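# Fit the cover onto the gearbox

## Task

Place the cover onto the gearbox so that it sits on it.

## Robot and tools

Robot: two arms, left_arm and right_arm, each with a two-finger gripper and a wrist camera. Fixed camera cam_high looks from a stand behind the arms; the wrist cameras are cam_left_wrist and cam_right_wrist (all 672x504). Each gripper's fingers point along its own +z axis and close along its y axis. The reported end_effector_position is the spot between the finger pads, roughly 1 cm short of the tips.

Frames. The scene frame has its origin at table-top height, halfway between the nominal arm bases: +x reaches out over the table, +y toward left_arm, +z up. Camera names do not match image sides. Calibrated bases: left_arm at (+0.018, +0.337, +0.023) m, quat_wxyz (+1.000, 0, 0, -0.026); right_arm at (-0.030, -0.242, +0.011) m, quat_wxyz (+1.000, 0, 0, +0.006). Each arm's hand position, orientation, velocities and targets are reported in that arm's own base frame; fixed cameras and the table use the scene frame. Commanded offsets are along the axes of that arm's current Hand target. Reported poses may be off by a few cm, more at long reach.

The 14-number row. Every motion argument is one flat list of 14 numbers covering both arms: dx, dy, dz, rx, ry, rz, opening for left_arm, then the same seven for right_arm. Each value lies in [-1, 1]. The six pose numbers are an offset (not a pose) from the arm's Hand target as it stood when the action or move began, in the Hand target's own axes; 1.0 equals 0.6 m for dx/dy/dz or 180 degrees for rx/ry/rz, and rx, ry, rz form a single rotation vector. Repeating an offset in a new call moves further. Sending six zeros re-commands the existing Hand target. Opening is absolute: +1 fully open (0.094 m), -1 closed. A 0 for opening is a real command, so resend the current opening to leave a gripper unchanged.

execute_actions(actions, cameras): actions is a list of actions; each action is a table of up to 15 rows of 14 numbers, one row per 1/30 s step; a short table repeats its final row to fill 15 steps. All rows in an action are offsets from the action's starting Hand target. An empty actions list returns state plus all camera images. cameras: list of names, ["all"], or []; an unknown name invalidates the call.

move(target, speed, blend, opening_speed, grip_force, blocking, cameras): drives each gripper in a straight line from its Hand target toward target, which is one 14-number row or up to 15 rows, all offsets from the same starting Hand targets. speed: m/s, 0.002 to 2.9, default 0.25 (turn rate up to twice that in rad/s); one value or one per target. blend: metres of corner rounding for a list, default 0 meaning a stop at each target. opening_speed: rate of opening change per second on the -1..+1 scale, at least 0.2; use it to close gently. grip_force: newtons per pad, 10 to 50, one value or one per arm; it persists, and lower forces close slowly. blocking=false returns after about 0.5 s while the move continues. Moves do not avoid obstacles or the other arm. The result adds a move: line with the ending (done, off_target, moving, held, fault) and limits (paced = pose clipped, held = steps withheld). done means within 10 mm and 2 degrees.

wait(seconds 0 to 10): lets time pass with the last commands held. stop(): brakes a running move. zoom_image(camera, region [x0, y0, x1, y1] in pixels, at most 504 by 504): enlarges part of the newest image of cam_high, cam_left_wrist or cam_right_wrist. read_manual(section="licences"): licence text only. finished_scene(scene): ends the current scene, given its number; call nothing else after it in that reply. The cover must stay on the gearbox with no help from the robot.

Results: Hand target is the last commanded pose after clipping; grippers often stop short of it, so re-command or add the missing distance. grip_measured is the measured opening on the command scale (reads up to ~2.5 mm wide when empty, and somewhat narrower than a firmly gripped part). grip_effort_nm is averaged gripper motor effort, negative closing; it is not pad force. Joint torques follow joint order, positive toward larger joint angles. Tool commands shows present commands. Joint velocities may read within noise. MOTOR HOT appears at 75 °C; at 90 °C an over-temperature fault folds that arm away for good.

Cautions: orientation commands are clipped to 40 degrees from the measured one per step. Weight and friction leave the gripper low, short or tilted, especially far out; check and correct after each move. Do not route a path close past an arm's own base. A blocked arm keeps pushing until commanded back past its gripper. Avoid fast contact, hard presses, arm-to-arm contact or closing one gripper on the other's fingers, strain on wrist camera cables, releasing a moving part, dropping parts from height, and anything leaving the table. Loose objects may occasionally get nudged.

Each tool is called after ">>>" as name(argument=value, ...), one argument or row to a line, values as JSON.

## Session

>>> execute_actions(
  actions=[],
)

Scene clock: 0.00 s.
left_arm: end_effector_position=(+0.3983, +0.0163, +0.0738) grip_measured=+1.000 grip_effort_nm=n/a end_effector_quat_wxyz=(+0.552, -0.056, +0.832, +0.028) | right_arm: end_effector_position=(+0.4066, +0.0085, +0.0960) grip_measured=+1.000 grip_effort_nm=n/a end_effector_quat_wxyz=(+0.579, -0.012, +0.815, +0.005)
Joint positions: left_arm=[-0.011 1.596 0.395 0.799 -0.119 -0.067 0.094] | right_arm=[0.019 1.565 0.411 0.818 -0.004 -0.008 0.094]
Joint velocities: within noise
Joint torques (N m): no reading
Motor temperatures (°C): left_arm=[21 30 33 39 23 23 21] | right_arm=[24 29 29 34 22 18 19]
Heat: left arm: 39 °C; right arm: 34 °C.
Hand target: left_arm +0.4025, +0.0163, +0.0830; +0.563, -0.057, +0.824, +0.027 | right_arm +0.4088, +0.0085, +0.1015; +0.585, -0.012, +0.811, +0.005
Tool commands: left_gripper/opening=+1.0 right_gripper/opening=+1.0

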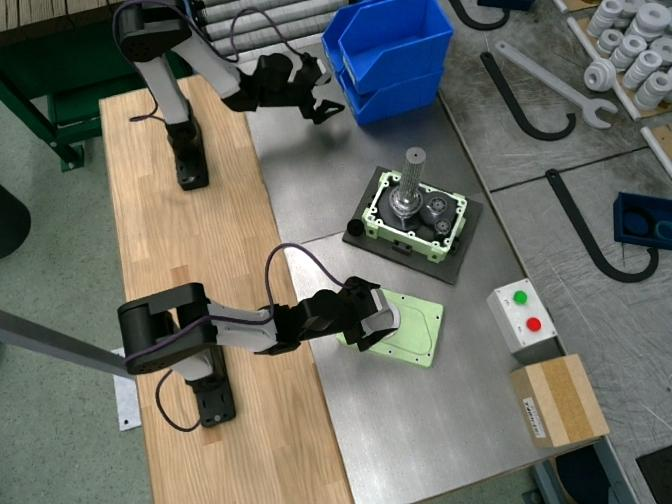

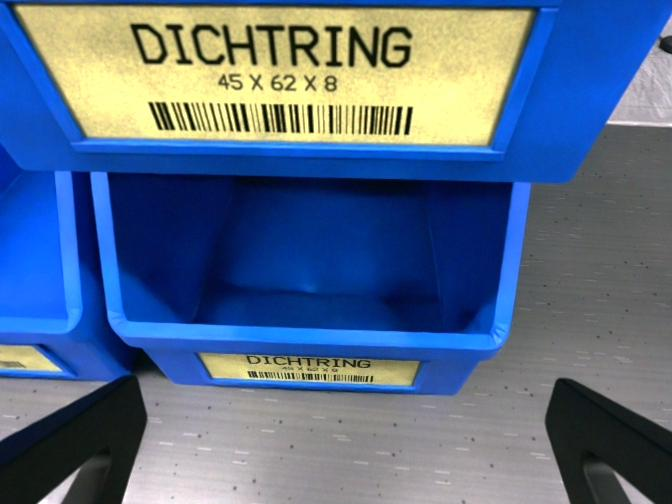

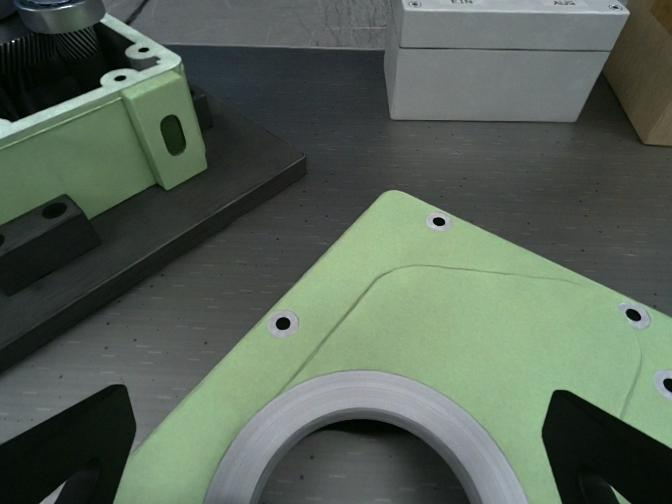

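>>> zoom_image(
  camera="cam_high",
  region=[320, 140, 500, 280],
)

>>> zoom_image(
  camera="cam_high",
  region=[300, 270, 480, 400],
)

>>> zoom_image(
  camera="cam_right_wrist",
  region=[84, 0, 588, 504],
)

Scaled by 2.800 from the camera's 672x504 image, which has a finer 960x720 frame.

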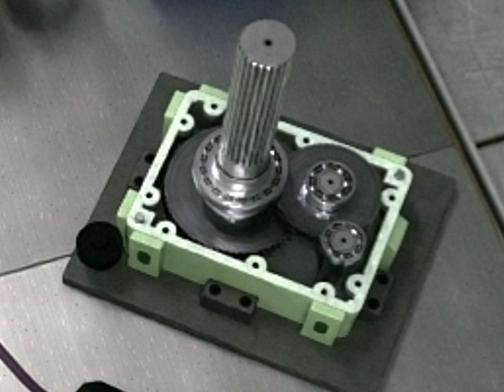

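Scaled by 2.800 from the camera's 672x504 image, which has a finer 960x720 frame.

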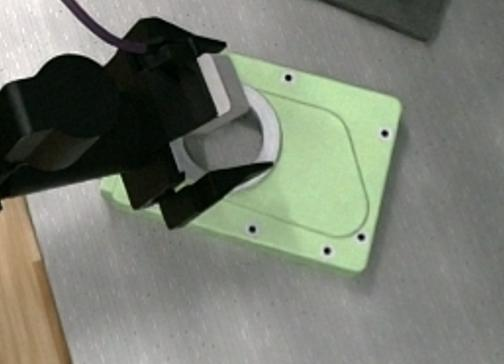

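Scaled by 1.000.

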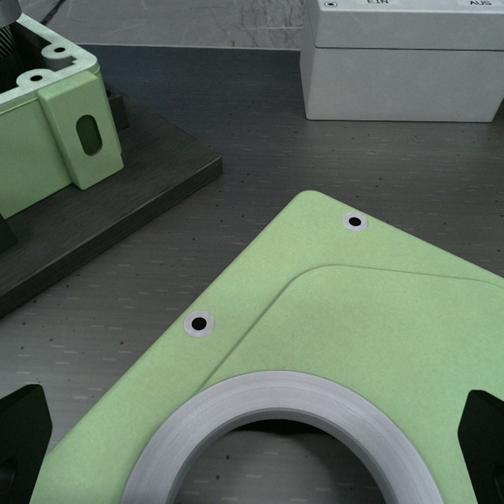

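>>> move(
  target=[0,0,0,0,0,0,1, -0.231,0,-0.098,0,0.259,0,1],
  cameras=["cam_high","cam_right_wrist"],
)

Scene clock: 11.47 s.
left_arm: end_effector_position=(+0.3983, +0.0163, +0.0738) grip_measured=+1.000 grip_effort_nm=0.02 end_effector_quat_wxyz=(+0.552, -0.056, +0.832, +0.028) | right_arm: end_effector_position=(+0.3985, +0.0080, +0.2488) grip_measured=+1.000 grip_effort_nm=0.02 end_effector_quat_wxyz=(+0.221, -0.014, +0.975, +0.002)
Joint positions: left_arm=[-0.011 1.596 0.395 0.799 -0.119 -0.067 0.094] | right_arm=[0.019 1.721 1.881 -1.286 -0.002 -0.008 0.094]
Joint torques (N m): left_arm=[0.1 -6.04 6.5 1.84 -0.07 0.06] | right_arm=[0.28 -7.72 9.2 1.05 0.12 0.08]
Heat: left arm: 41 °C; right arm: 37 °C.
Hand target: left_arm +0.4025, +0.0163, +0.0830; +0.563, -0.057, +0.824, +0.027 | right_arm +0.3968, +0.0092, +0.2516; +0.216, -0.013, +0.976, +0.000
Off the commanded pose: left_arm 0.010 m, 2 deg | right_arm 0.003 m, 1 deg.
move: done
Images, in order (width x height): cam_high 672x504, cam_right_wrist 672x504.

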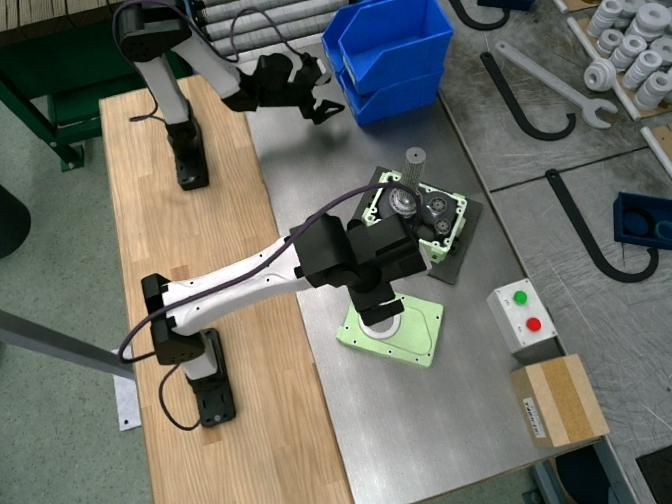

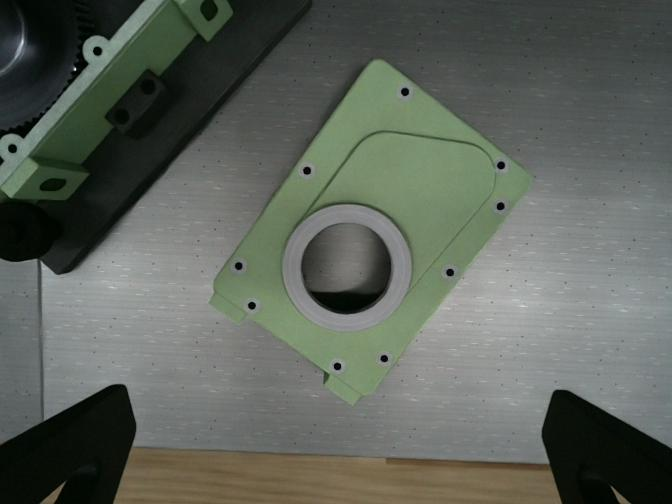

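>>> zoom_image(
  camera="cam_right_wrist",
  region=[190, 40, 550, 420],
)

>>> zoom_image(
  camera="cam_high",
  region=[320, 270, 460, 380],
)

Scaled by 1.326 from the camera's 672x504 image, which has a finer 960x720 frame.

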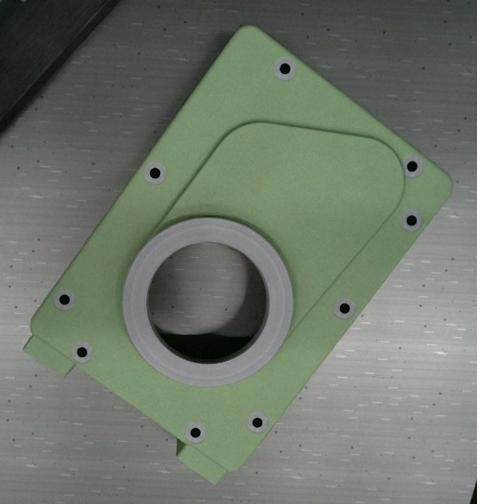

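Scaled by 3.600 from the camera's 672x504 image, which has a finer 960x720 frame.

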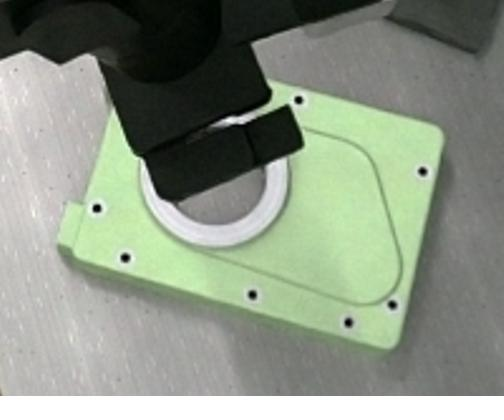

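>>> move(
  target=[0,0,0,0,0,0,1, -0.257,0.388,-0.027,-0.0576,0,-0.123,1],
  cameras=["cam_right_wrist"],
  speed=0.4,
)

>>> zoom_image(
  camera="cam_right_wrist",
  region=[0, 0, 504, 504],
)

Scene clock: 18.10 s.
left_arm: end_effector_position=(+0.3983, +0.0163, +0.0738) grip_measured=+1.000 grip_effort_nm=0.02 end_effector_quat_wxyz=(+0.552, -0.056, +0.832, +0.028) | right_arm: end_effector_position=(+0.5202, +0.2451, +0.3244) grip_measured=+1.000 grip_effort_nm=0.01 end_effector_quat_wxyz=(+0.420, -0.200, +0.881, +0.090)
Joint positions: left_arm=[-0.011 1.596 0.395 0.799 -0.119 -0.067 0.094] | right_arm=[0.442 2.322 2.845 -1.205 0.006 -0.007 0.094]
Joint torques (N m): left_arm=[0.09 -6.01 6.54 1.86 -0.09 0.06] | right_arm=[-0.53 -12.27 8.21 2.12 -0.07 -0.05]
Heat: left arm: 42 °C; right arm: 36 °C.
Hand target: left_arm +0.4025, +0.0163, +0.0830; +0.563, -0.057, +0.824, +0.027 | right_arm +0.5237, +0.2458, +0.3301; +0.210, -0.220, +0.952, +0.046
Off the commanded pose: left_arm 0.010 m, 2 deg | right_arm 0.007 m, 26 deg.
elbow stopped short (right arm): the move would have taken joint 3 (elbow) straighter than the controller allows.
move: off_target (right_arm)
Images, in order (width x height): cam_right_wrist 672x504.

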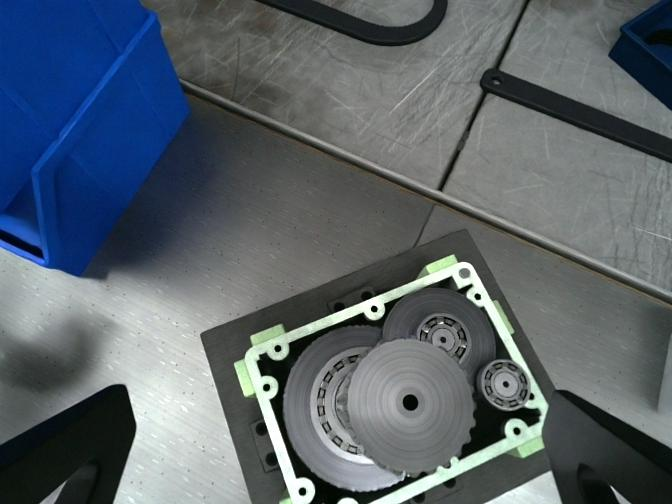

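Scaled by 1.000.

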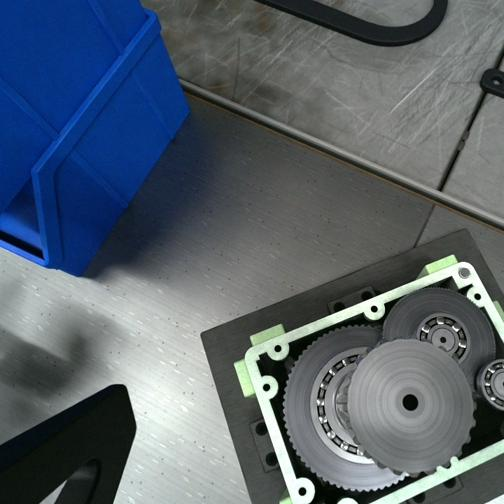

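>>> zoom_image(
  camera="cam_right_wrist",
  region=[220, 240, 580, 504],
)

Scaled by 1.400 from the camera's 672x504 image, which has a finer 960x720 frame.

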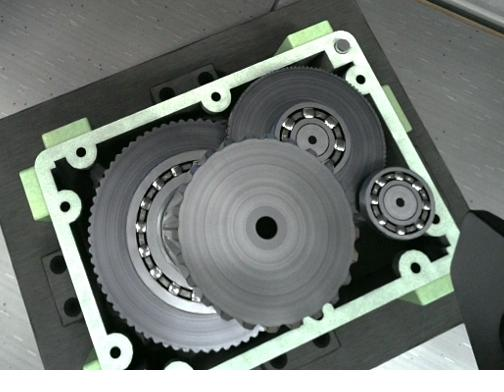

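>>> move(
  target=[0,0,0,0,0,0,1, 0.6847,-0.1882,0.1815,0.1274,-0.3554,0.0833,1],
  cameras=["cam_high","cam_right_wrist"],
  speed=0.4,
)

>>> zoom_image(
  camera="cam_high",
  region=[320, 270, 460, 380],
)

>>> zoom_image(
  camera="cam_right_wrist",
  region=[120, 60, 560, 390],
)

Scene clock: 27.27 s.
left_arm: end_effector_position=(+0.3983, +0.0163, +0.0738) grip_measured=+1.000 grip_effort_nm=0.02 end_effector_quat_wxyz=(+0.552, -0.056, +0.832, +0.028) | right_arm: end_effector_position=(+0.2793, -0.0003, +0.0590) grip_measured=+1.000 grip_effort_nm=0.02 end_effector_quat_wxyz=(+0.530, +0.014, +0.848, -0.017)
Joint positions: left_arm=[-0.011 1.596 0.395 0.799 -0.119 -0.067 0.094] | right_arm=[0.06 0.9 0.011 0.433 0.097 0.031 0.094]
Joint torques (N m): left_arm=[0.1 -6.02 6.49 1.85 -0.06 0.05] | right_arm=[-0.73 -0.5 6.48 2.43 -0.1 0.05]
Heat: left arm: 42 °C; right arm: 38 °C.
Hand target: left_arm +0.4025, +0.0163, +0.0830; +0.563, -0.057, +0.824, +0.027 | right_arm +0.2794, +0.0001, +0.0592; +0.707, +0.000, +0.707, +0.000
Off the commanded pose: left_arm 0.010 m, 2 deg | right_arm 0.001 m, 26 deg.
joint sent to its limit (right arm) — joint 3 (elbow), lower limit, where the elbow is as bent as it goes. The joint targets are off in orientation, not in position.
move: off_target (right_arm); limits=paced
Images, in order (width x height): cam_high 672x504, cam_right_wrist 672x504.

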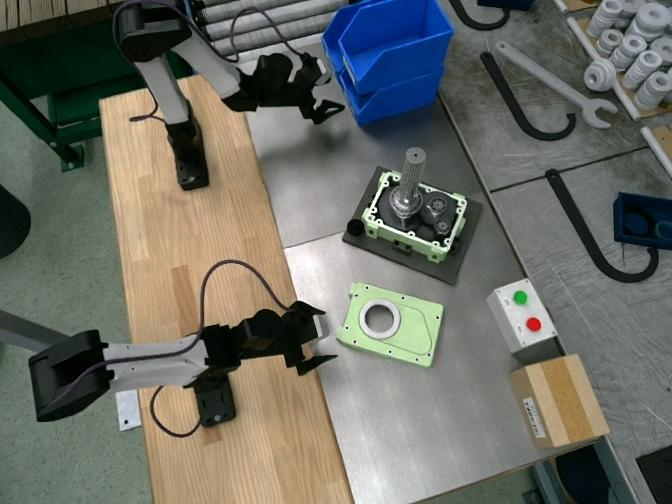

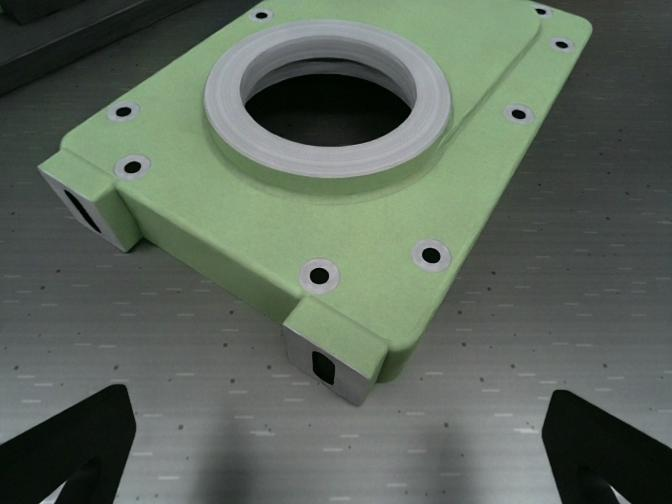

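Scaled by 3.600 from the camera's 672x504 image, which has a finer 960x720 frame.

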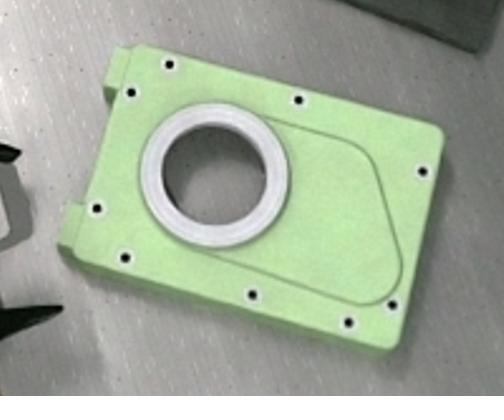

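Scaled by 1.145 from the camera's 672x504 image, which has a finer 960x720 frame.

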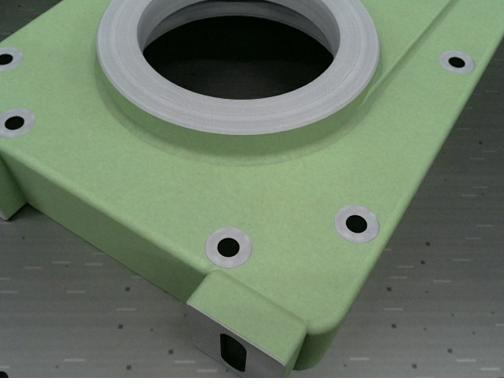

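>>> move(
  target=[0,0,0,0,0,0,1, -0.2347,0.2815,0.2297,-0.1215,-0.0823,0.016,1],
  cameras=["cam_right_wrist"],
  speed=0.4,
)

Scene clock: 41.47 s.
left_arm: end_effector_position=(+0.3983, +0.0163, +0.0738) grip_measured=+1.000 grip_effort_nm=0.02 end_effector_quat_wxyz=(+0.552, -0.056, +0.832, +0.028) | right_arm: end_effector_position=(+0.4171, +0.1637, +0.1873) grip_measured=+1.000 grip_effort_nm=0.01 end_effector_quat_wxyz=(+0.754, -0.114, +0.631, +0.141)
Joint positions: left_arm=[-0.011 1.596 0.395 0.799 -0.119 -0.067 0.094] | right_arm=[0.381 1.838 0.497 1.52 0.017 0.004 0.094]
Joint torques (N m): left_arm=[0.05 -5.93 6.54 1.85 -0.09 0.06] | right_arm=[0.17 -6.95 6.71 2.62 -0.15 -0.03]
Motor temperatures (°C): left_arm=[21 31 36 43 22 23 21] | right_arm=[24 31 32 40 21 18 19]
Heat: left arm: 43 °C; right arm: 40 °C.
Hand target: left_arm +0.4025, +0.0163, +0.0830; +0.563, -0.057, +0.824, +0.027 | right_arm +0.4173, +0.1689, +0.2000; +0.779, -0.116, +0.598, +0.151
Off the commanded pose: left_arm 0.010 m, 2 deg | right_arm 0.014 m, 5 deg.
joint sent to its limit (right arm) — joint 4 (wrist pitch), upper limit. The joint targets still meet the commanded pose.
move: off_target (right_arm)
Images, in order (width x height): cam_right_wrist 672x504.

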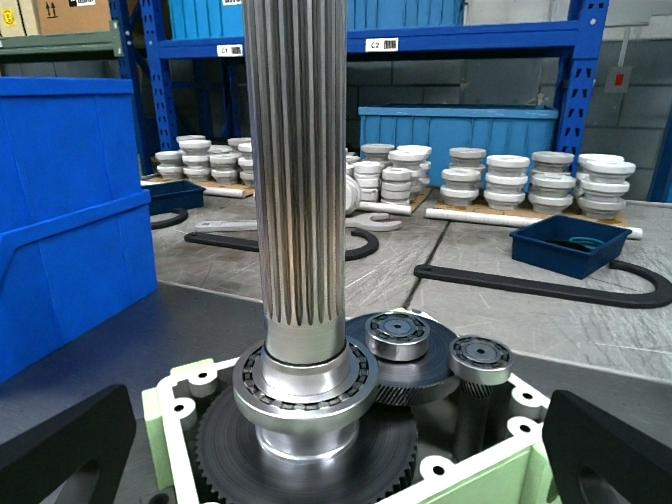

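>>> move(
  target=[0.1845,-0.8232,-0.3578,0.1893,0.0749,0.1084,1, -0.2072,-0.4655,-0.4507,0.2929,0.1808,0.0127,1],
  cameras=["all"],
  speed=0.4,
)

Scene clock: 53.00 s.
left_arm: end_effector_position=(+0.2206, -0.4951, +0.0579) grip_measured=+1.000 grip_effort_nm=0.02 end_effector_quat_wxyz=(+0.437, +0.259, +0.854, -0.114) | right_arm: end_effector_position=(+0.2482, -0.1991, +0.2397) grip_measured=+1.000 grip_effort_nm=0.01 end_effector_quat_wxyz=(+0.548, +0.220, +0.794, -0.147)
Joint positions: left_arm=[-1.335 2.137 1.393 -0.061 -0.606 -0.496 0.094] | right_arm=[-0.823 0.816 0.668 -0.231 -0.271 -0.099 0.094]
Joint torques (N m): left_arm=[0.34 -9.98 10.29 1.44 -0.35 -0.07] | right_arm=[-0.7 -0.85 10.78 2.16 -0.19 -0.03]
Heat: left arm: 43 °C; right arm: 39 °C.
Hand target: left_arm +0.2254, -0.5040, +0.0675; +0.444, +0.245, +0.852, -0.127 | right_arm +0.2496, -0.1998, +0.2501; +0.554, +0.212, +0.791, -0.149
Off the commanded pose: left_arm 0.014 m, 2 deg | right_arm 0.010 m, 1 deg.
move: off_target (left_arm)

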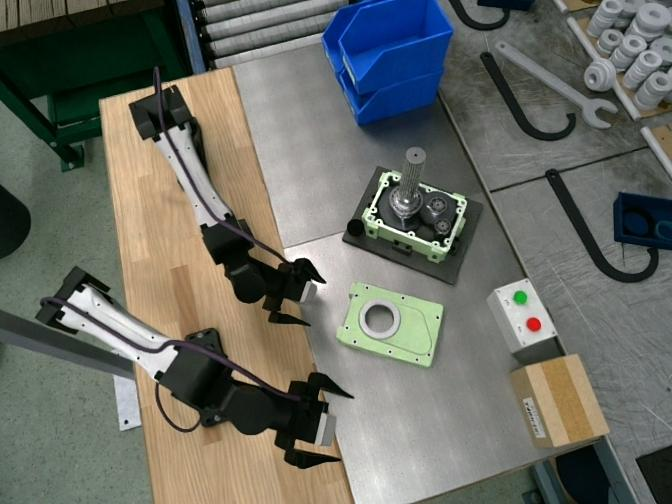

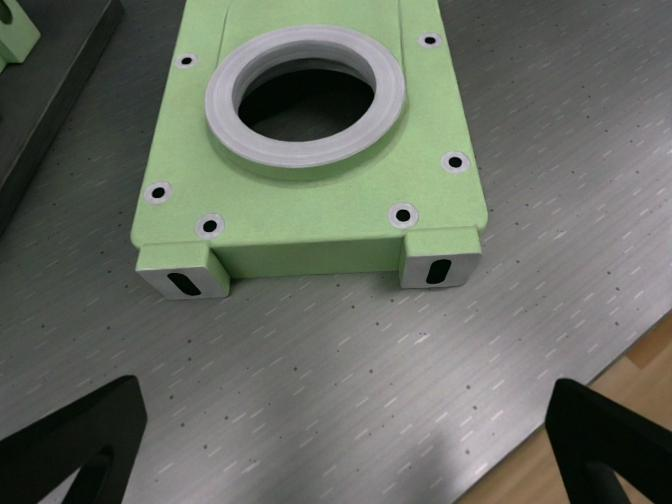

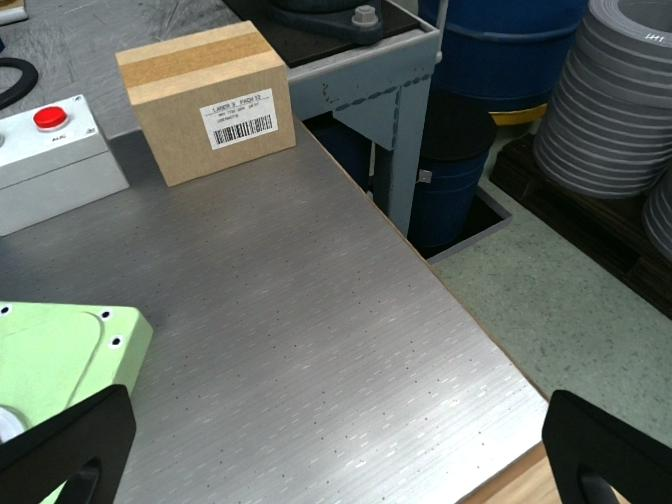

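>>> move(
  target=[0.0168,-0.0683,0.0835,0,0,-0.0125,1, 0,0,0,0,0,0,1],
  cameras=["cam_left_wrist"],
  speed=0.25,
)

Scene clock: 60.93 s.
left_arm: end_effector_position=(+0.2332, -0.5474, +0.0193) grip_measured=+1.000 grip_effort_nm=0.02 end_effector_quat_wxyz=(+0.432, +0.240, +0.861, -0.122) | right_arm: end_effector_position=(+0.2482, -0.1990, +0.2396) grip_measured=+1.000 grip_effort_nm=0.01 end_effector_quat_wxyz=(+0.548, +0.219, +0.794, -0.147)
Joint positions: left_arm=[-1.335 2.394 1.674 -0.093 -0.606 -0.544 0.094] | right_arm=[-0.823 0.816 0.668 -0.232 -0.272 -0.099 0.094]
Joint torques (N m): left_arm=[-0.53 -11.92 10.35 1.45 -0.45 -0.1] | right_arm=[-0.68 -0.88 10.76 2.16 -0.2 -0.06]
Heat: left arm: 42 °C; right arm: 38 °C.
Hand target: left_arm +0.2336, -0.5574, +0.0305; +0.442, +0.228, +0.857, -0.136 | right_arm +0.2496, -0.1998, +0.2500; +0.554, +0.212, +0.791, -0.149
Off the commanded pose: left_arm 0.015 m, 2 deg | right_arm 0.011 m, 1 deg.
move: off_target (left_arm, right_arm)
Images, in order (width x height): cam_left_wrist 672x504.

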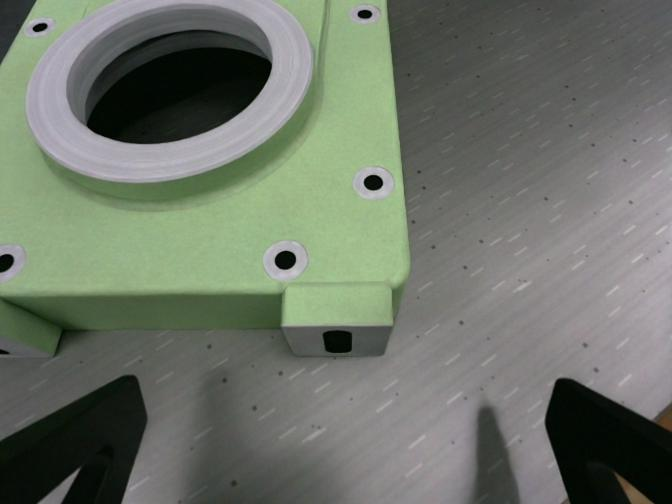

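>>> move(
  target=[-0.0018,0.0007,0.0679,0,0,0,1, 0,0,0,0,0,0,1],
  cameras=["cam_left_wrist"],
  speed=0.12,
)

Scene clock: 63.57 s.
left_arm: end_effector_position=(+0.2548, -0.5641, -0.0014) grip_measured=+1.000 grip_effort_nm=0.02 end_effector_quat_wxyz=(+0.432, +0.233, +0.863, -0.121) | right_arm: end_effector_position=(+0.2482, -0.1990, +0.2396) grip_measured=+1.000 grip_effort_nm=0.01 end_effector_quat_wxyz=(+0.548, +0.219, +0.794, -0.147)
Joint positions: left_arm=[-1.304 2.514 1.812 -0.1 -0.59 -0.531 0.094] | right_arm=[-0.823 0.816 0.668 -0.232 -0.272 -0.099 0.094]
Joint torques (N m): left_arm=[0.98 -11.96 10.88 1.58 -0.23 0.22] | right_arm=[-0.7 -0.88 10.77 2.16 -0.2 -0.07]
Heat: left arm: 42 °C; right arm: 38 °C.
Hand target: left_arm +0.2626, -0.5750, +0.0080; +0.441, +0.228, +0.857, -0.136 | right_arm +0.2496, -0.1998, +0.2500; +0.554, +0.212, +0.791, -0.149
Off the commanded pose: left_arm 0.016 m, 2 deg | right_arm 0.011 m, 1 deg.
move: off_target (left_arm, right_arm)
Images, in order (width x height): cam_left_wrist 672x504.

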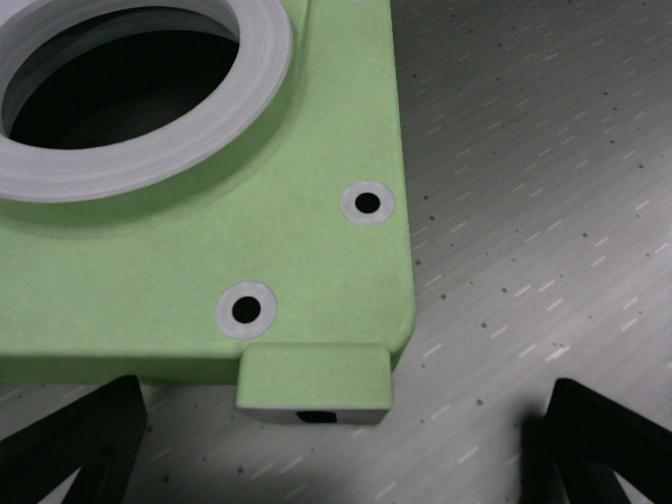

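>>> move(
  target=[-0.0035,0.0072,0.0162,0,0,0,1, 0,0,0,0,0,0,1],
  cameras=["cam_left_wrist"],
  speed=0.1,
)

Scene clock: 66.07 s.
left_arm: end_effector_position=(+0.2606, -0.5681, -0.0017) grip_measured=+1.000 grip_effort_nm=0.02 end_effector_quat_wxyz=(+0.432, +0.235, +0.862, -0.124) | right_arm: end_effector_position=(+0.2482, -0.1990, +0.2396) grip_measured=+1.000 grip_effort_nm=0.01 end_effector_quat_wxyz=(+0.548, +0.219, +0.794, -0.147)
Joint positions: left_arm=[-1.293 2.532 1.84 -0.1 -0.578 -0.517 0.094] | right_arm=[-0.823 0.816 0.668 -0.232 -0.272 -0.099 0.094]
Joint torques (N m): left_arm=[1.77 -11.58 10.44 1.66 -0.23 0.25] | right_arm=[-0.7 -0.88 10.77 2.16 -0.2 -0.06]
Heat: left arm: 42 °C; right arm: 38 °C.
Hand target: left_arm +0.2727, -0.5761, +0.0040; +0.442, +0.228, +0.857, -0.136 | right_arm +0.2496, -0.1998, +0.2500; +0.554, +0.212, +0.791, -0.149
Off the commanded pose: left_arm 0.016 m, 2 deg | right_arm 0.011 m, 1 deg.
move: off_target (left_arm, right_arm)
Images, in order (width x height): cam_left_wrist 672x504.

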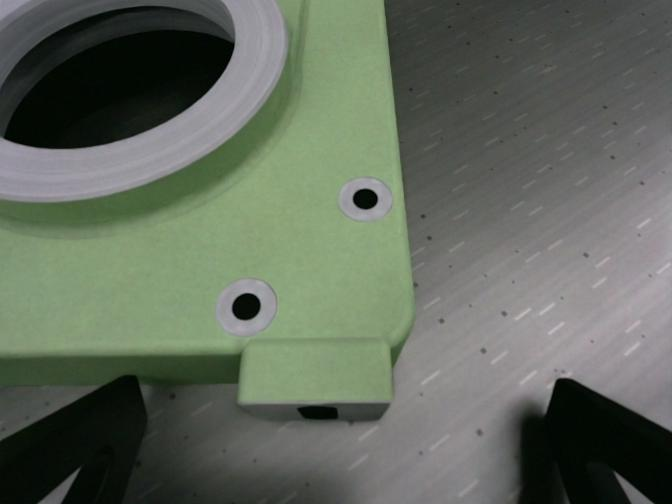

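>>> move(
  target=[
    [0,0.012,-0.0067,0,0,0,1, 0,0,0,0,0,0,1],
    [0,0.012,-0.0067,0,0,0,-0.4, 0,0,0,0,0,0,1],
  ],
  cameras=["cam_left_wrist"],
  speed=0.1,
  opening_speed=1.0,
)

Scene clock: 72.17 s.
left_arm: end_effector_position=(+0.2668, -0.5678, -0.0015) grip_measured=-0.396 grip_effort_nm=-0.17 end_effector_quat_wxyz=(+0.432, +0.235, +0.861, -0.128) | right_arm: end_effector_position=(+0.2482, -0.1990, +0.2396) grip_measured=+1.000 grip_effort_nm=0.01 end_effector_quat_wxyz=(+0.548, +0.219, +0.794, -0.147)
Joint positions: left_arm=[-1.28 2.532 1.837 -0.084 -0.563 -0.508 0.028] | right_arm=[-0.823 0.816 0.668 -0.232 -0.272 -0.099 0.094]
Joint torques (N m): left_arm=[1.02 -14.19 6.2 1.73 -0.32 0.17] | right_arm=[-0.69 -0.85 10.77 2.16 -0.2 -0.07]
Motor temperatures (°C): left_arm=[21 35 38 42 22 23 21] | right_arm=[24 29 37 38 21 18 19]
Heat: left arm: 42 °C; right arm: 38 °C.
Hand target: left_arm +0.2736, -0.5682, +0.0062; +0.442, +0.228, +0.857, -0.136 | right_arm +0.2496, -0.1998, +0.2500; +0.554, +0.212, +0.791, -0.149
Off the commanded pose: left_arm 0.010 m, 2 deg | right_arm 0.011 m, 1 deg.
move: off_target (right_arm); target 2's new opening was sent with left_arm's hand 0.014 m and 2 deg from that target
Images, in order (width x height): cam_left_wrist 672x504.

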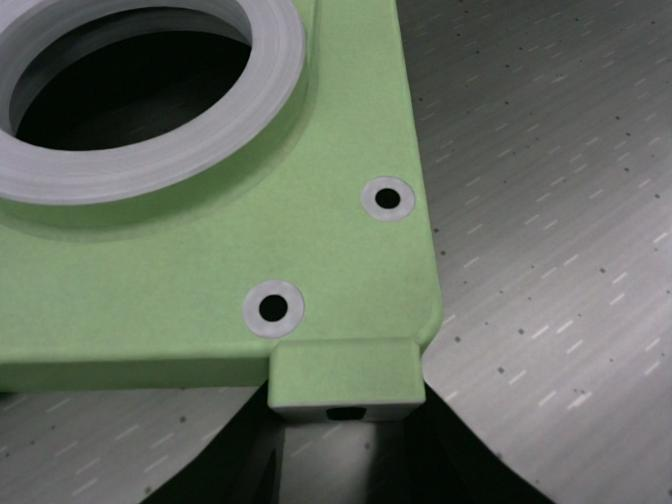

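>>> move(
  target=[
    [0,0,0,0,0,0,-0.7, 0,0,0,0,0,0,1],
    [-0.0683,-0.0026,-0.0477,0,0,0,-0.7, 0,0,0,0,0,0,1],
  ],
  cameras=["all"],
  speed=0.08,
)

Scene clock: 74.40 s.
left_arm: end_effector_position=(+0.2623, -0.5607, -0.0009) grip_measured=-0.437 grip_effort_nm=-1.01 end_effector_quat_wxyz=(+0.408, +0.249, +0.870, -0.118) | right_arm: end_effector_position=(+0.2482, -0.1990, +0.2396) grip_measured=+1.000 grip_effort_nm=0.01 end_effector_quat_wxyz=(+0.548, +0.219, +0.794, -0.147)
Joint positions: left_arm=[-1.275 2.506 1.837 -0.163 -0.528 -0.51 0.026] | right_arm=[-0.823 0.816 0.668 -0.232 -0.272 -0.099 0.094]
Joint torques (N m): left_arm=[0.59 -19.36 10.93 1.16 -0.73 0.19] | right_arm=[-0.69 -0.85 10.74 2.16 -0.2 -0.06]
Heat: left arm: 41 °C; right arm: 38 °C.
Hand target: left_arm +0.2736, -0.5683, +0.0563; +0.442, +0.228, +0.857, -0.136 | right_arm +0.2496, -0.1998, +0.2500; +0.554, +0.212, +0.791, -0.149
Off the commanded pose: left_arm 0.059 m, 5 deg | right_arm 0.011 m, 1 deg.
move: off_target (left_arm, right_arm)

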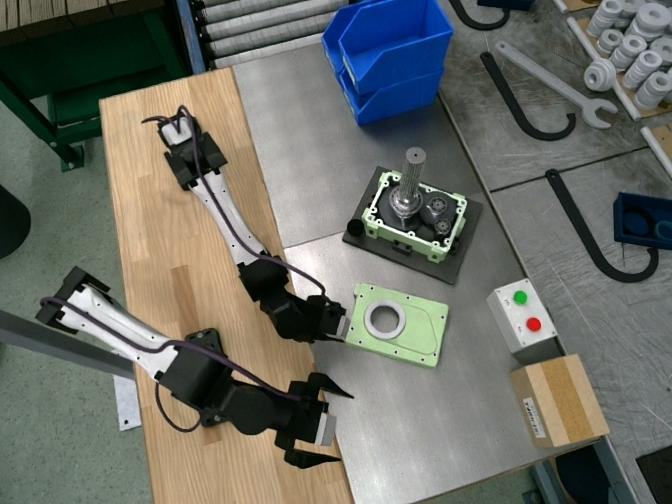

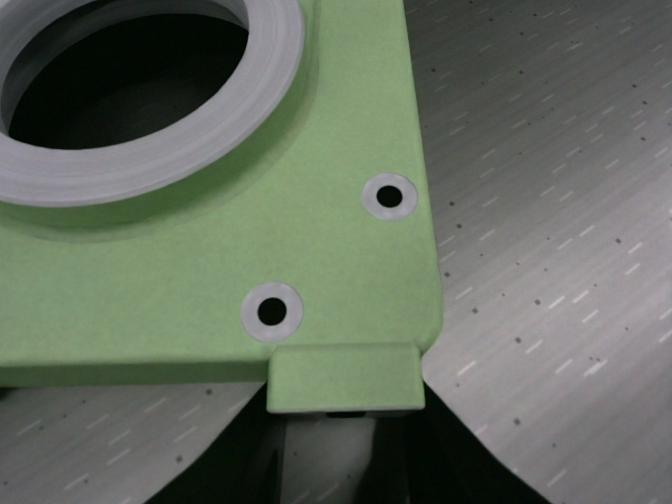

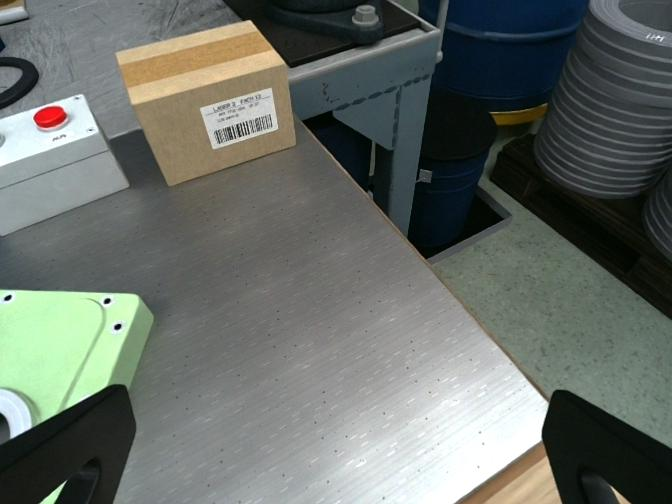

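>>> move(
  target=[-0.0683,-0.0026,-0.0477,0,0,0,-0.7, 0,0,0,0,0,0,1],
  cameras=["all"],
  speed=0.08,
)

Scene clock: 76.70 s.
left_arm: end_effector_position=(+0.2558, -0.5530, +0.0242) grip_measured=-0.437 grip_effort_nm=-1.01 end_effector_quat_wxyz=(+0.377, +0.260, +0.883, -0.103) | right_arm: end_effector_position=(+0.2482, -0.1990, +0.2396) grip_measured=+1.000 grip_effort_nm=0.01 end_effector_quat_wxyz=(+0.548, +0.219, +0.794, -0.147)
Joint positions: left_arm=[-1.274 2.455 1.904 -0.359 -0.495 -0.529 0.026] | right_arm=[-0.823 0.816 0.668 -0.232 -0.272 -0.099 0.094]
Joint torques (N m): left_arm=[0.32 -20.78 12.62 1.47 -1.09 0.31] | right_arm=[-0.69 -0.88 10.76 2.15 -0.2 -0.06]
Heat: left arm: 41 °C; right arm: 38 °C.
Hand target: left_arm +0.2737, -0.5683, +0.1062; +0.442, +0.228, +0.857, -0.136 | right_arm +0.2496, -0.1998, +0.2500; +0.554, +0.212, +0.791, -0.149
Off the commanded pose: left_arm 0.085 m, 10 deg | right_arm 0.011 m, 1 deg.
move: off_target (left_arm, right_arm)

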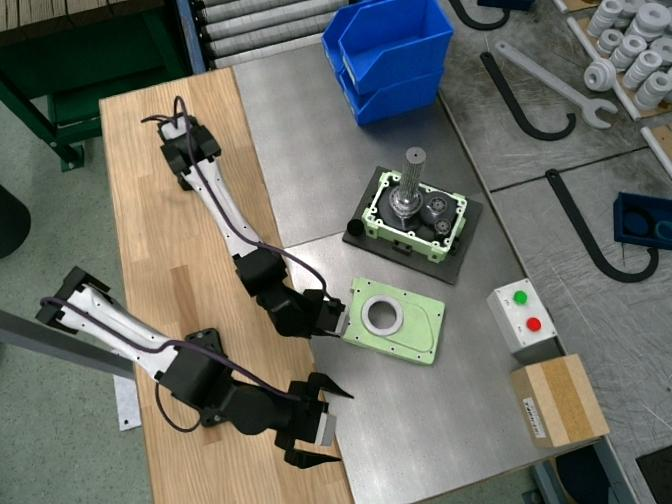

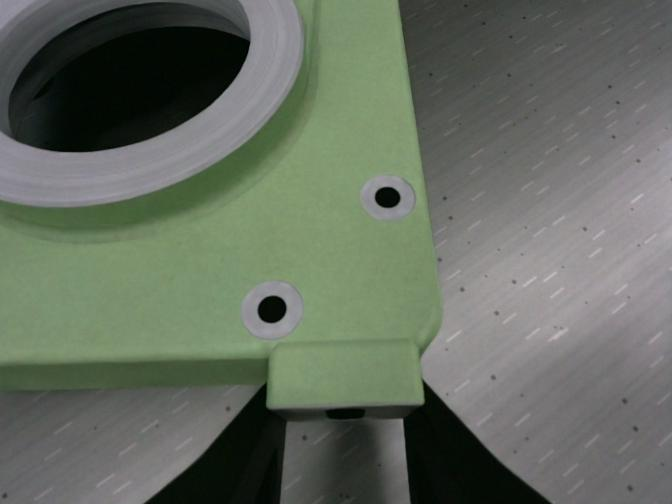

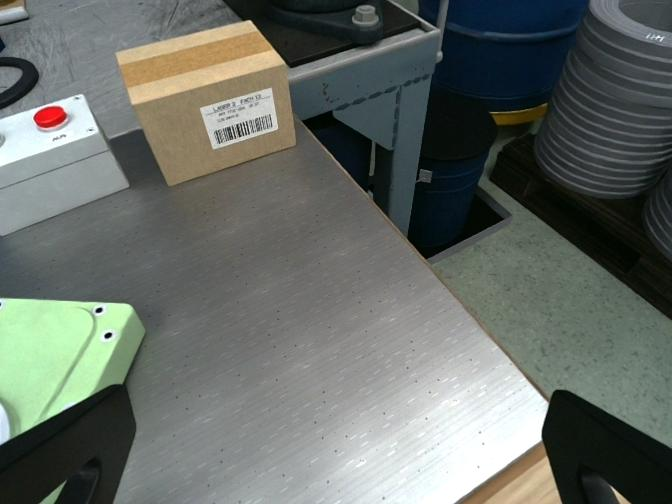

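>>> move(
  target=[-0.0819,-0.0032,-0.0573,0,0,0,-0.8, 0,0,0,0,0,0,1],
  cameras=["all"],
  speed=0.08,
)

Scene clock: 80.37 s.
left_arm: end_effector_position=(+0.2538, -0.5520, +0.0749) grip_measured=-0.437 grip_effort_nm=-1.01 end_effector_quat_wxyz=(+0.361, +0.265, +0.889, -0.093) | right_arm: end_effector_position=(+0.2482, -0.1990, +0.2396) grip_measured=+1.000 grip_effort_nm=0.01 end_effector_quat_wxyz=(+0.548, +0.219, +0.794, -0.147)
Joint positions: left_arm=[-1.272 2.423 2.076 -0.604 -0.48 -0.536 0.026] | right_arm=[-0.823 0.816 0.668 -0.232 -0.272 -0.099 0.094]
Joint torques (N m): left_arm=[0.05 -20.85 13.87 1.64 -1.29 0.35] | right_arm=[-0.69 -0.88 10.78 2.16 -0.2 -0.07]
Motor temperatures (°C): left_arm=[21 43 39 41 23 22 21] | right_arm=[24 29 38 38 21 18 19]
Heat: left arm: 43 °C; right arm: 38 °C.
Hand target: left_arm +0.2736, -0.5683, +0.1660; +0.441, +0.228, +0.857, -0.136 | right_arm +0.2496, -0.1998, +0.2500; +0.554, +0.212, +0.791, -0.149
Off the commanded pose: left_arm 0.095 m, 12 deg | right_arm 0.011 m, 1 deg.
move: off_target (left_arm, right_arm)

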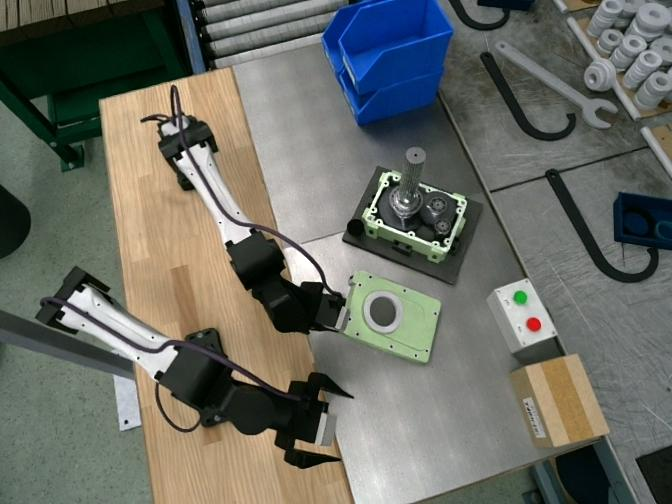

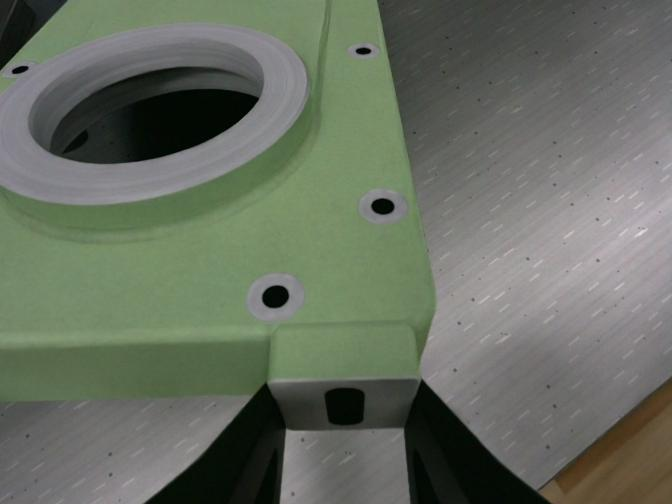

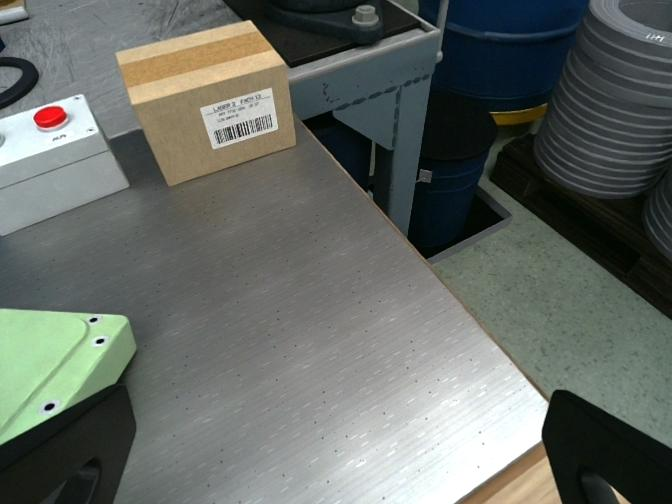

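>>> move(
  target=[
    [0.2118,0.0081,0.148,0,0,0,-0.8, 0,0,0,0,0,0,1],
    [0.2118,0.0081,0.148,0,0,0,0.2, 0,0,0,0,0,0,1],
  ],
  cameras=["all"],
  speed=0.1,
  opening_speed=1.5,
)

Scene clock: 88.03 s.
left_arm: end_effector_position=(+0.2643, -0.5655, +0.0033) grip_measured=+0.198 grip_effort_nm=0.12 end_effector_quat_wxyz=(+0.421, +0.239, +0.865, -0.129) | right_arm: end_effector_position=(+0.2482, -0.1990, +0.2396) grip_measured=+1.000 grip_effort_nm=0.01 end_effector_quat_wxyz=(+0.548, +0.219, +0.794, -0.147)
Joint positions: left_arm=[-1.278 2.51 1.833 -0.118 -0.542 -0.512 0.056] | right_arm=[-0.823 0.816 0.668 -0.232 -0.272 -0.099 0.094]
Joint torques (N m): left_arm=[0.81 -13.08 6.91 1.9 -0.57 0.21] | right_arm=[-0.7 -0.87 10.76 2.16 -0.2 -0.06]
Motor temperatures (°C): left_arm=[21 49 40 41 23 22 21] | right_arm=[24 28 39 37 21 18 19]
Heat: left arm: 49 °C; right arm: 39 °C.
Hand target: left_arm +0.2735, -0.5682, +0.0110; +0.442, +0.228, +0.857, -0.136 | right_arm +0.2496, -0.1998, +0.2500; +0.554, +0.212, +0.791, -0.149
Off the commanded pose: left_arm 0.012 m, 3 deg | right_arm 0.011 m, 1 deg.
move: off_target (left_arm, right_arm); target 2's new opening was sent with left_arm's hand 0.016 m and 4 deg from that target

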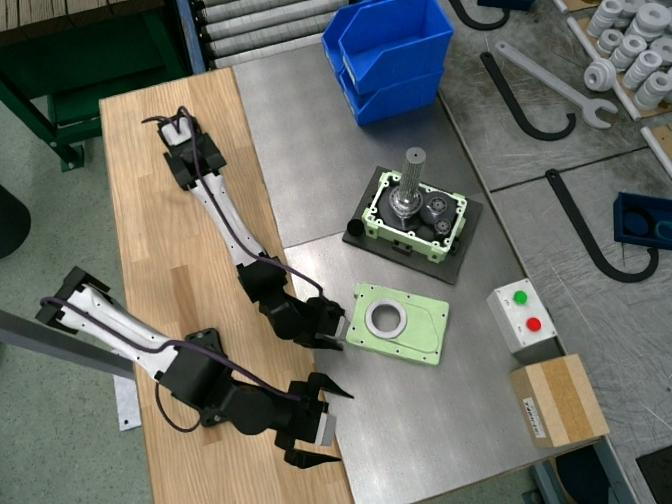

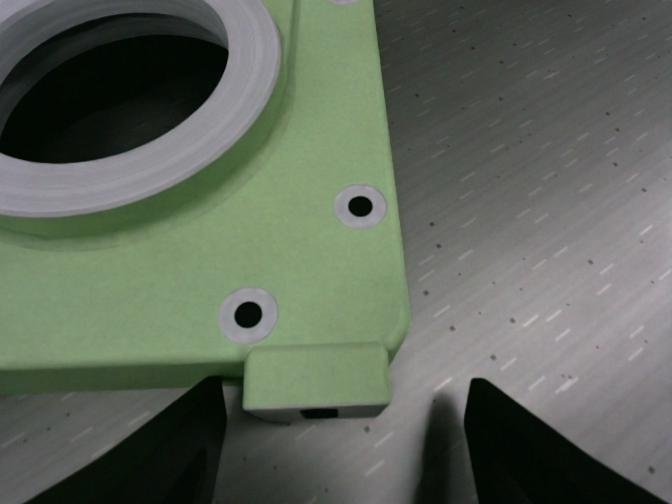

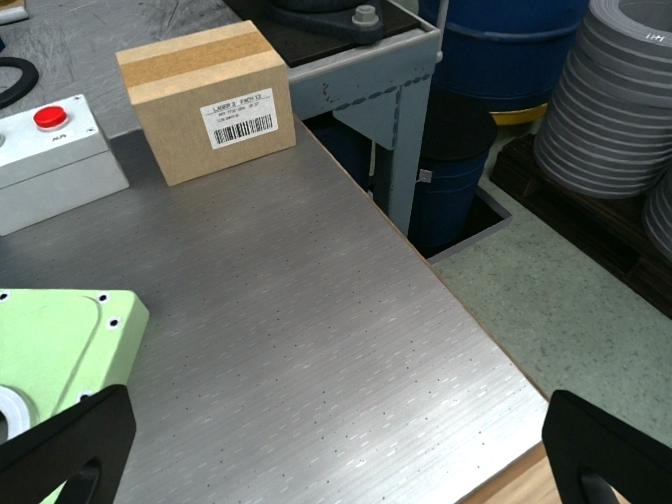

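>>> move(
  target=[
    [-0.0273,0,-0.102,0,0,0,0.9, 0,0,0,0,0,0,1],
    [-0.0273,0.158,-0.102,-0.0137,-0.0005,-0.0095,0.9, 0,0,0,0,0,0,1],
  ],
  cameras=["cam_left_wrist"],
  speed=0.25,
  blend=[0.02,0],
)

Scene clock: 104.13 s.
left_arm: end_effector_position=(+0.2874, -0.4576, +0.0317) grip_measured=+0.898 grip_effort_nm=0.11 end_effector_quat_wxyz=(+0.427, +0.212, +0.873, -0.099) | right_arm: end_effector_position=(+0.2482, -0.1990, +0.2396) grip_measured=+1.000 grip_effort_nm=0.01 end_effector_quat_wxyz=(+0.548, +0.219, +0.794, -0.147)
Joint positions: left_arm=[-1.176 2.165 1.334 0.031 -0.54 -0.477 0.089] | right_arm=[-0.823 0.816 0.668 -0.232 -0.272 -0.099 0.094]
Joint torques (N m): left_arm=[-0.29 -14.6 6.05 1.7 -0.28 0.15] | right_arm=[-0.68 -0.88 10.77 2.15 -0.19 -0.06]
Heat: left arm: 48 °C; right arm: 41 °C.
Hand target: left_arm +0.2877, -0.4648, +0.0566; +0.445, +0.206, +0.863, -0.124 | right_arm +0.2496, -0.1998, +0.2500; +0.554, +0.212, +0.791, -0.149
Off the commanded pose: left_arm 0.026 m, 4 deg | right_arm 0.011 m, 1 deg.
move: off_target (left_arm, right_arm)
Images, in order (width x height): cam_left_wrist 672x504.

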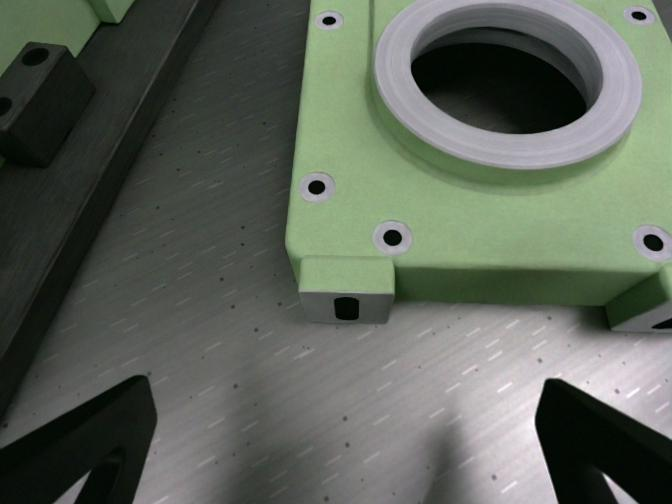

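>>> move(
  target=[0.0213,-0.0018,0.0953,0.0091,0.0003,0.0064,0.6, 0,0,0,0,0,0,1],
  cameras=["cam_left_wrist"],
  speed=0.15,
)

Scene clock: 107.27 s.
left_arm: end_effector_position=(+0.3144, -0.4722, +0.0024) grip_measured=+0.602 grip_effort_nm=-0.07 end_effector_quat_wxyz=(+0.427, +0.226, +0.868, -0.115) | right_arm: end_effector_position=(+0.2482, -0.1990, +0.2396) grip_measured=+1.000 grip_effort_nm=0.01 end_effector_quat_wxyz=(+0.548, +0.219, +0.794, -0.147)
Joint positions: left_arm=[-1.122 2.29 1.397 0.143 -0.469 -0.407 0.075] | right_arm=[-0.823 0.816 0.668 -0.232 -0.272 -0.099 0.094]
Joint torques (N m): left_arm=[0.31 -10.36 9.77 1.79 -0.2 0.19] | right_arm=[-0.7 -0.88 10.78 2.16 -0.2 -0.07]
Heat: left arm: 48 °C; right arm: 41 °C.
Hand target: left_arm +0.3215, -0.4853, +0.0136; +0.443, +0.221, +0.859, -0.132 | right_arm +0.2496, -0.1998, +0.2500; +0.554, +0.212, +0.791, -0.149
Off the commanded pose: left_arm 0.019 m, 3 deg | right_arm 0.011 m, 1 deg.
move: off_target (left_arm, right_arm)
Images, in order (width x height): cam_left_wrist 672x504.

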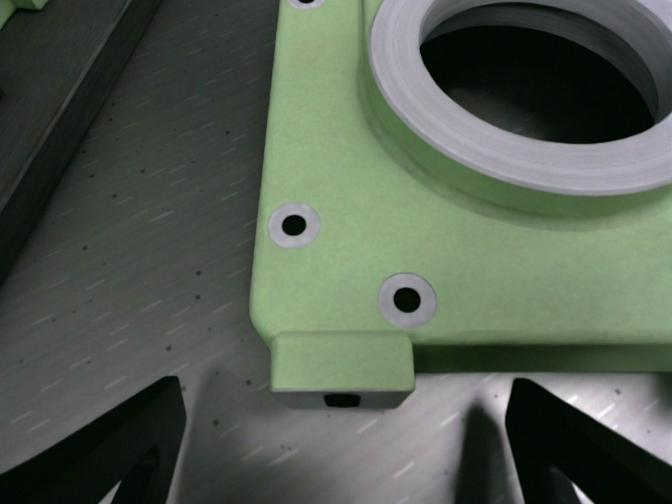

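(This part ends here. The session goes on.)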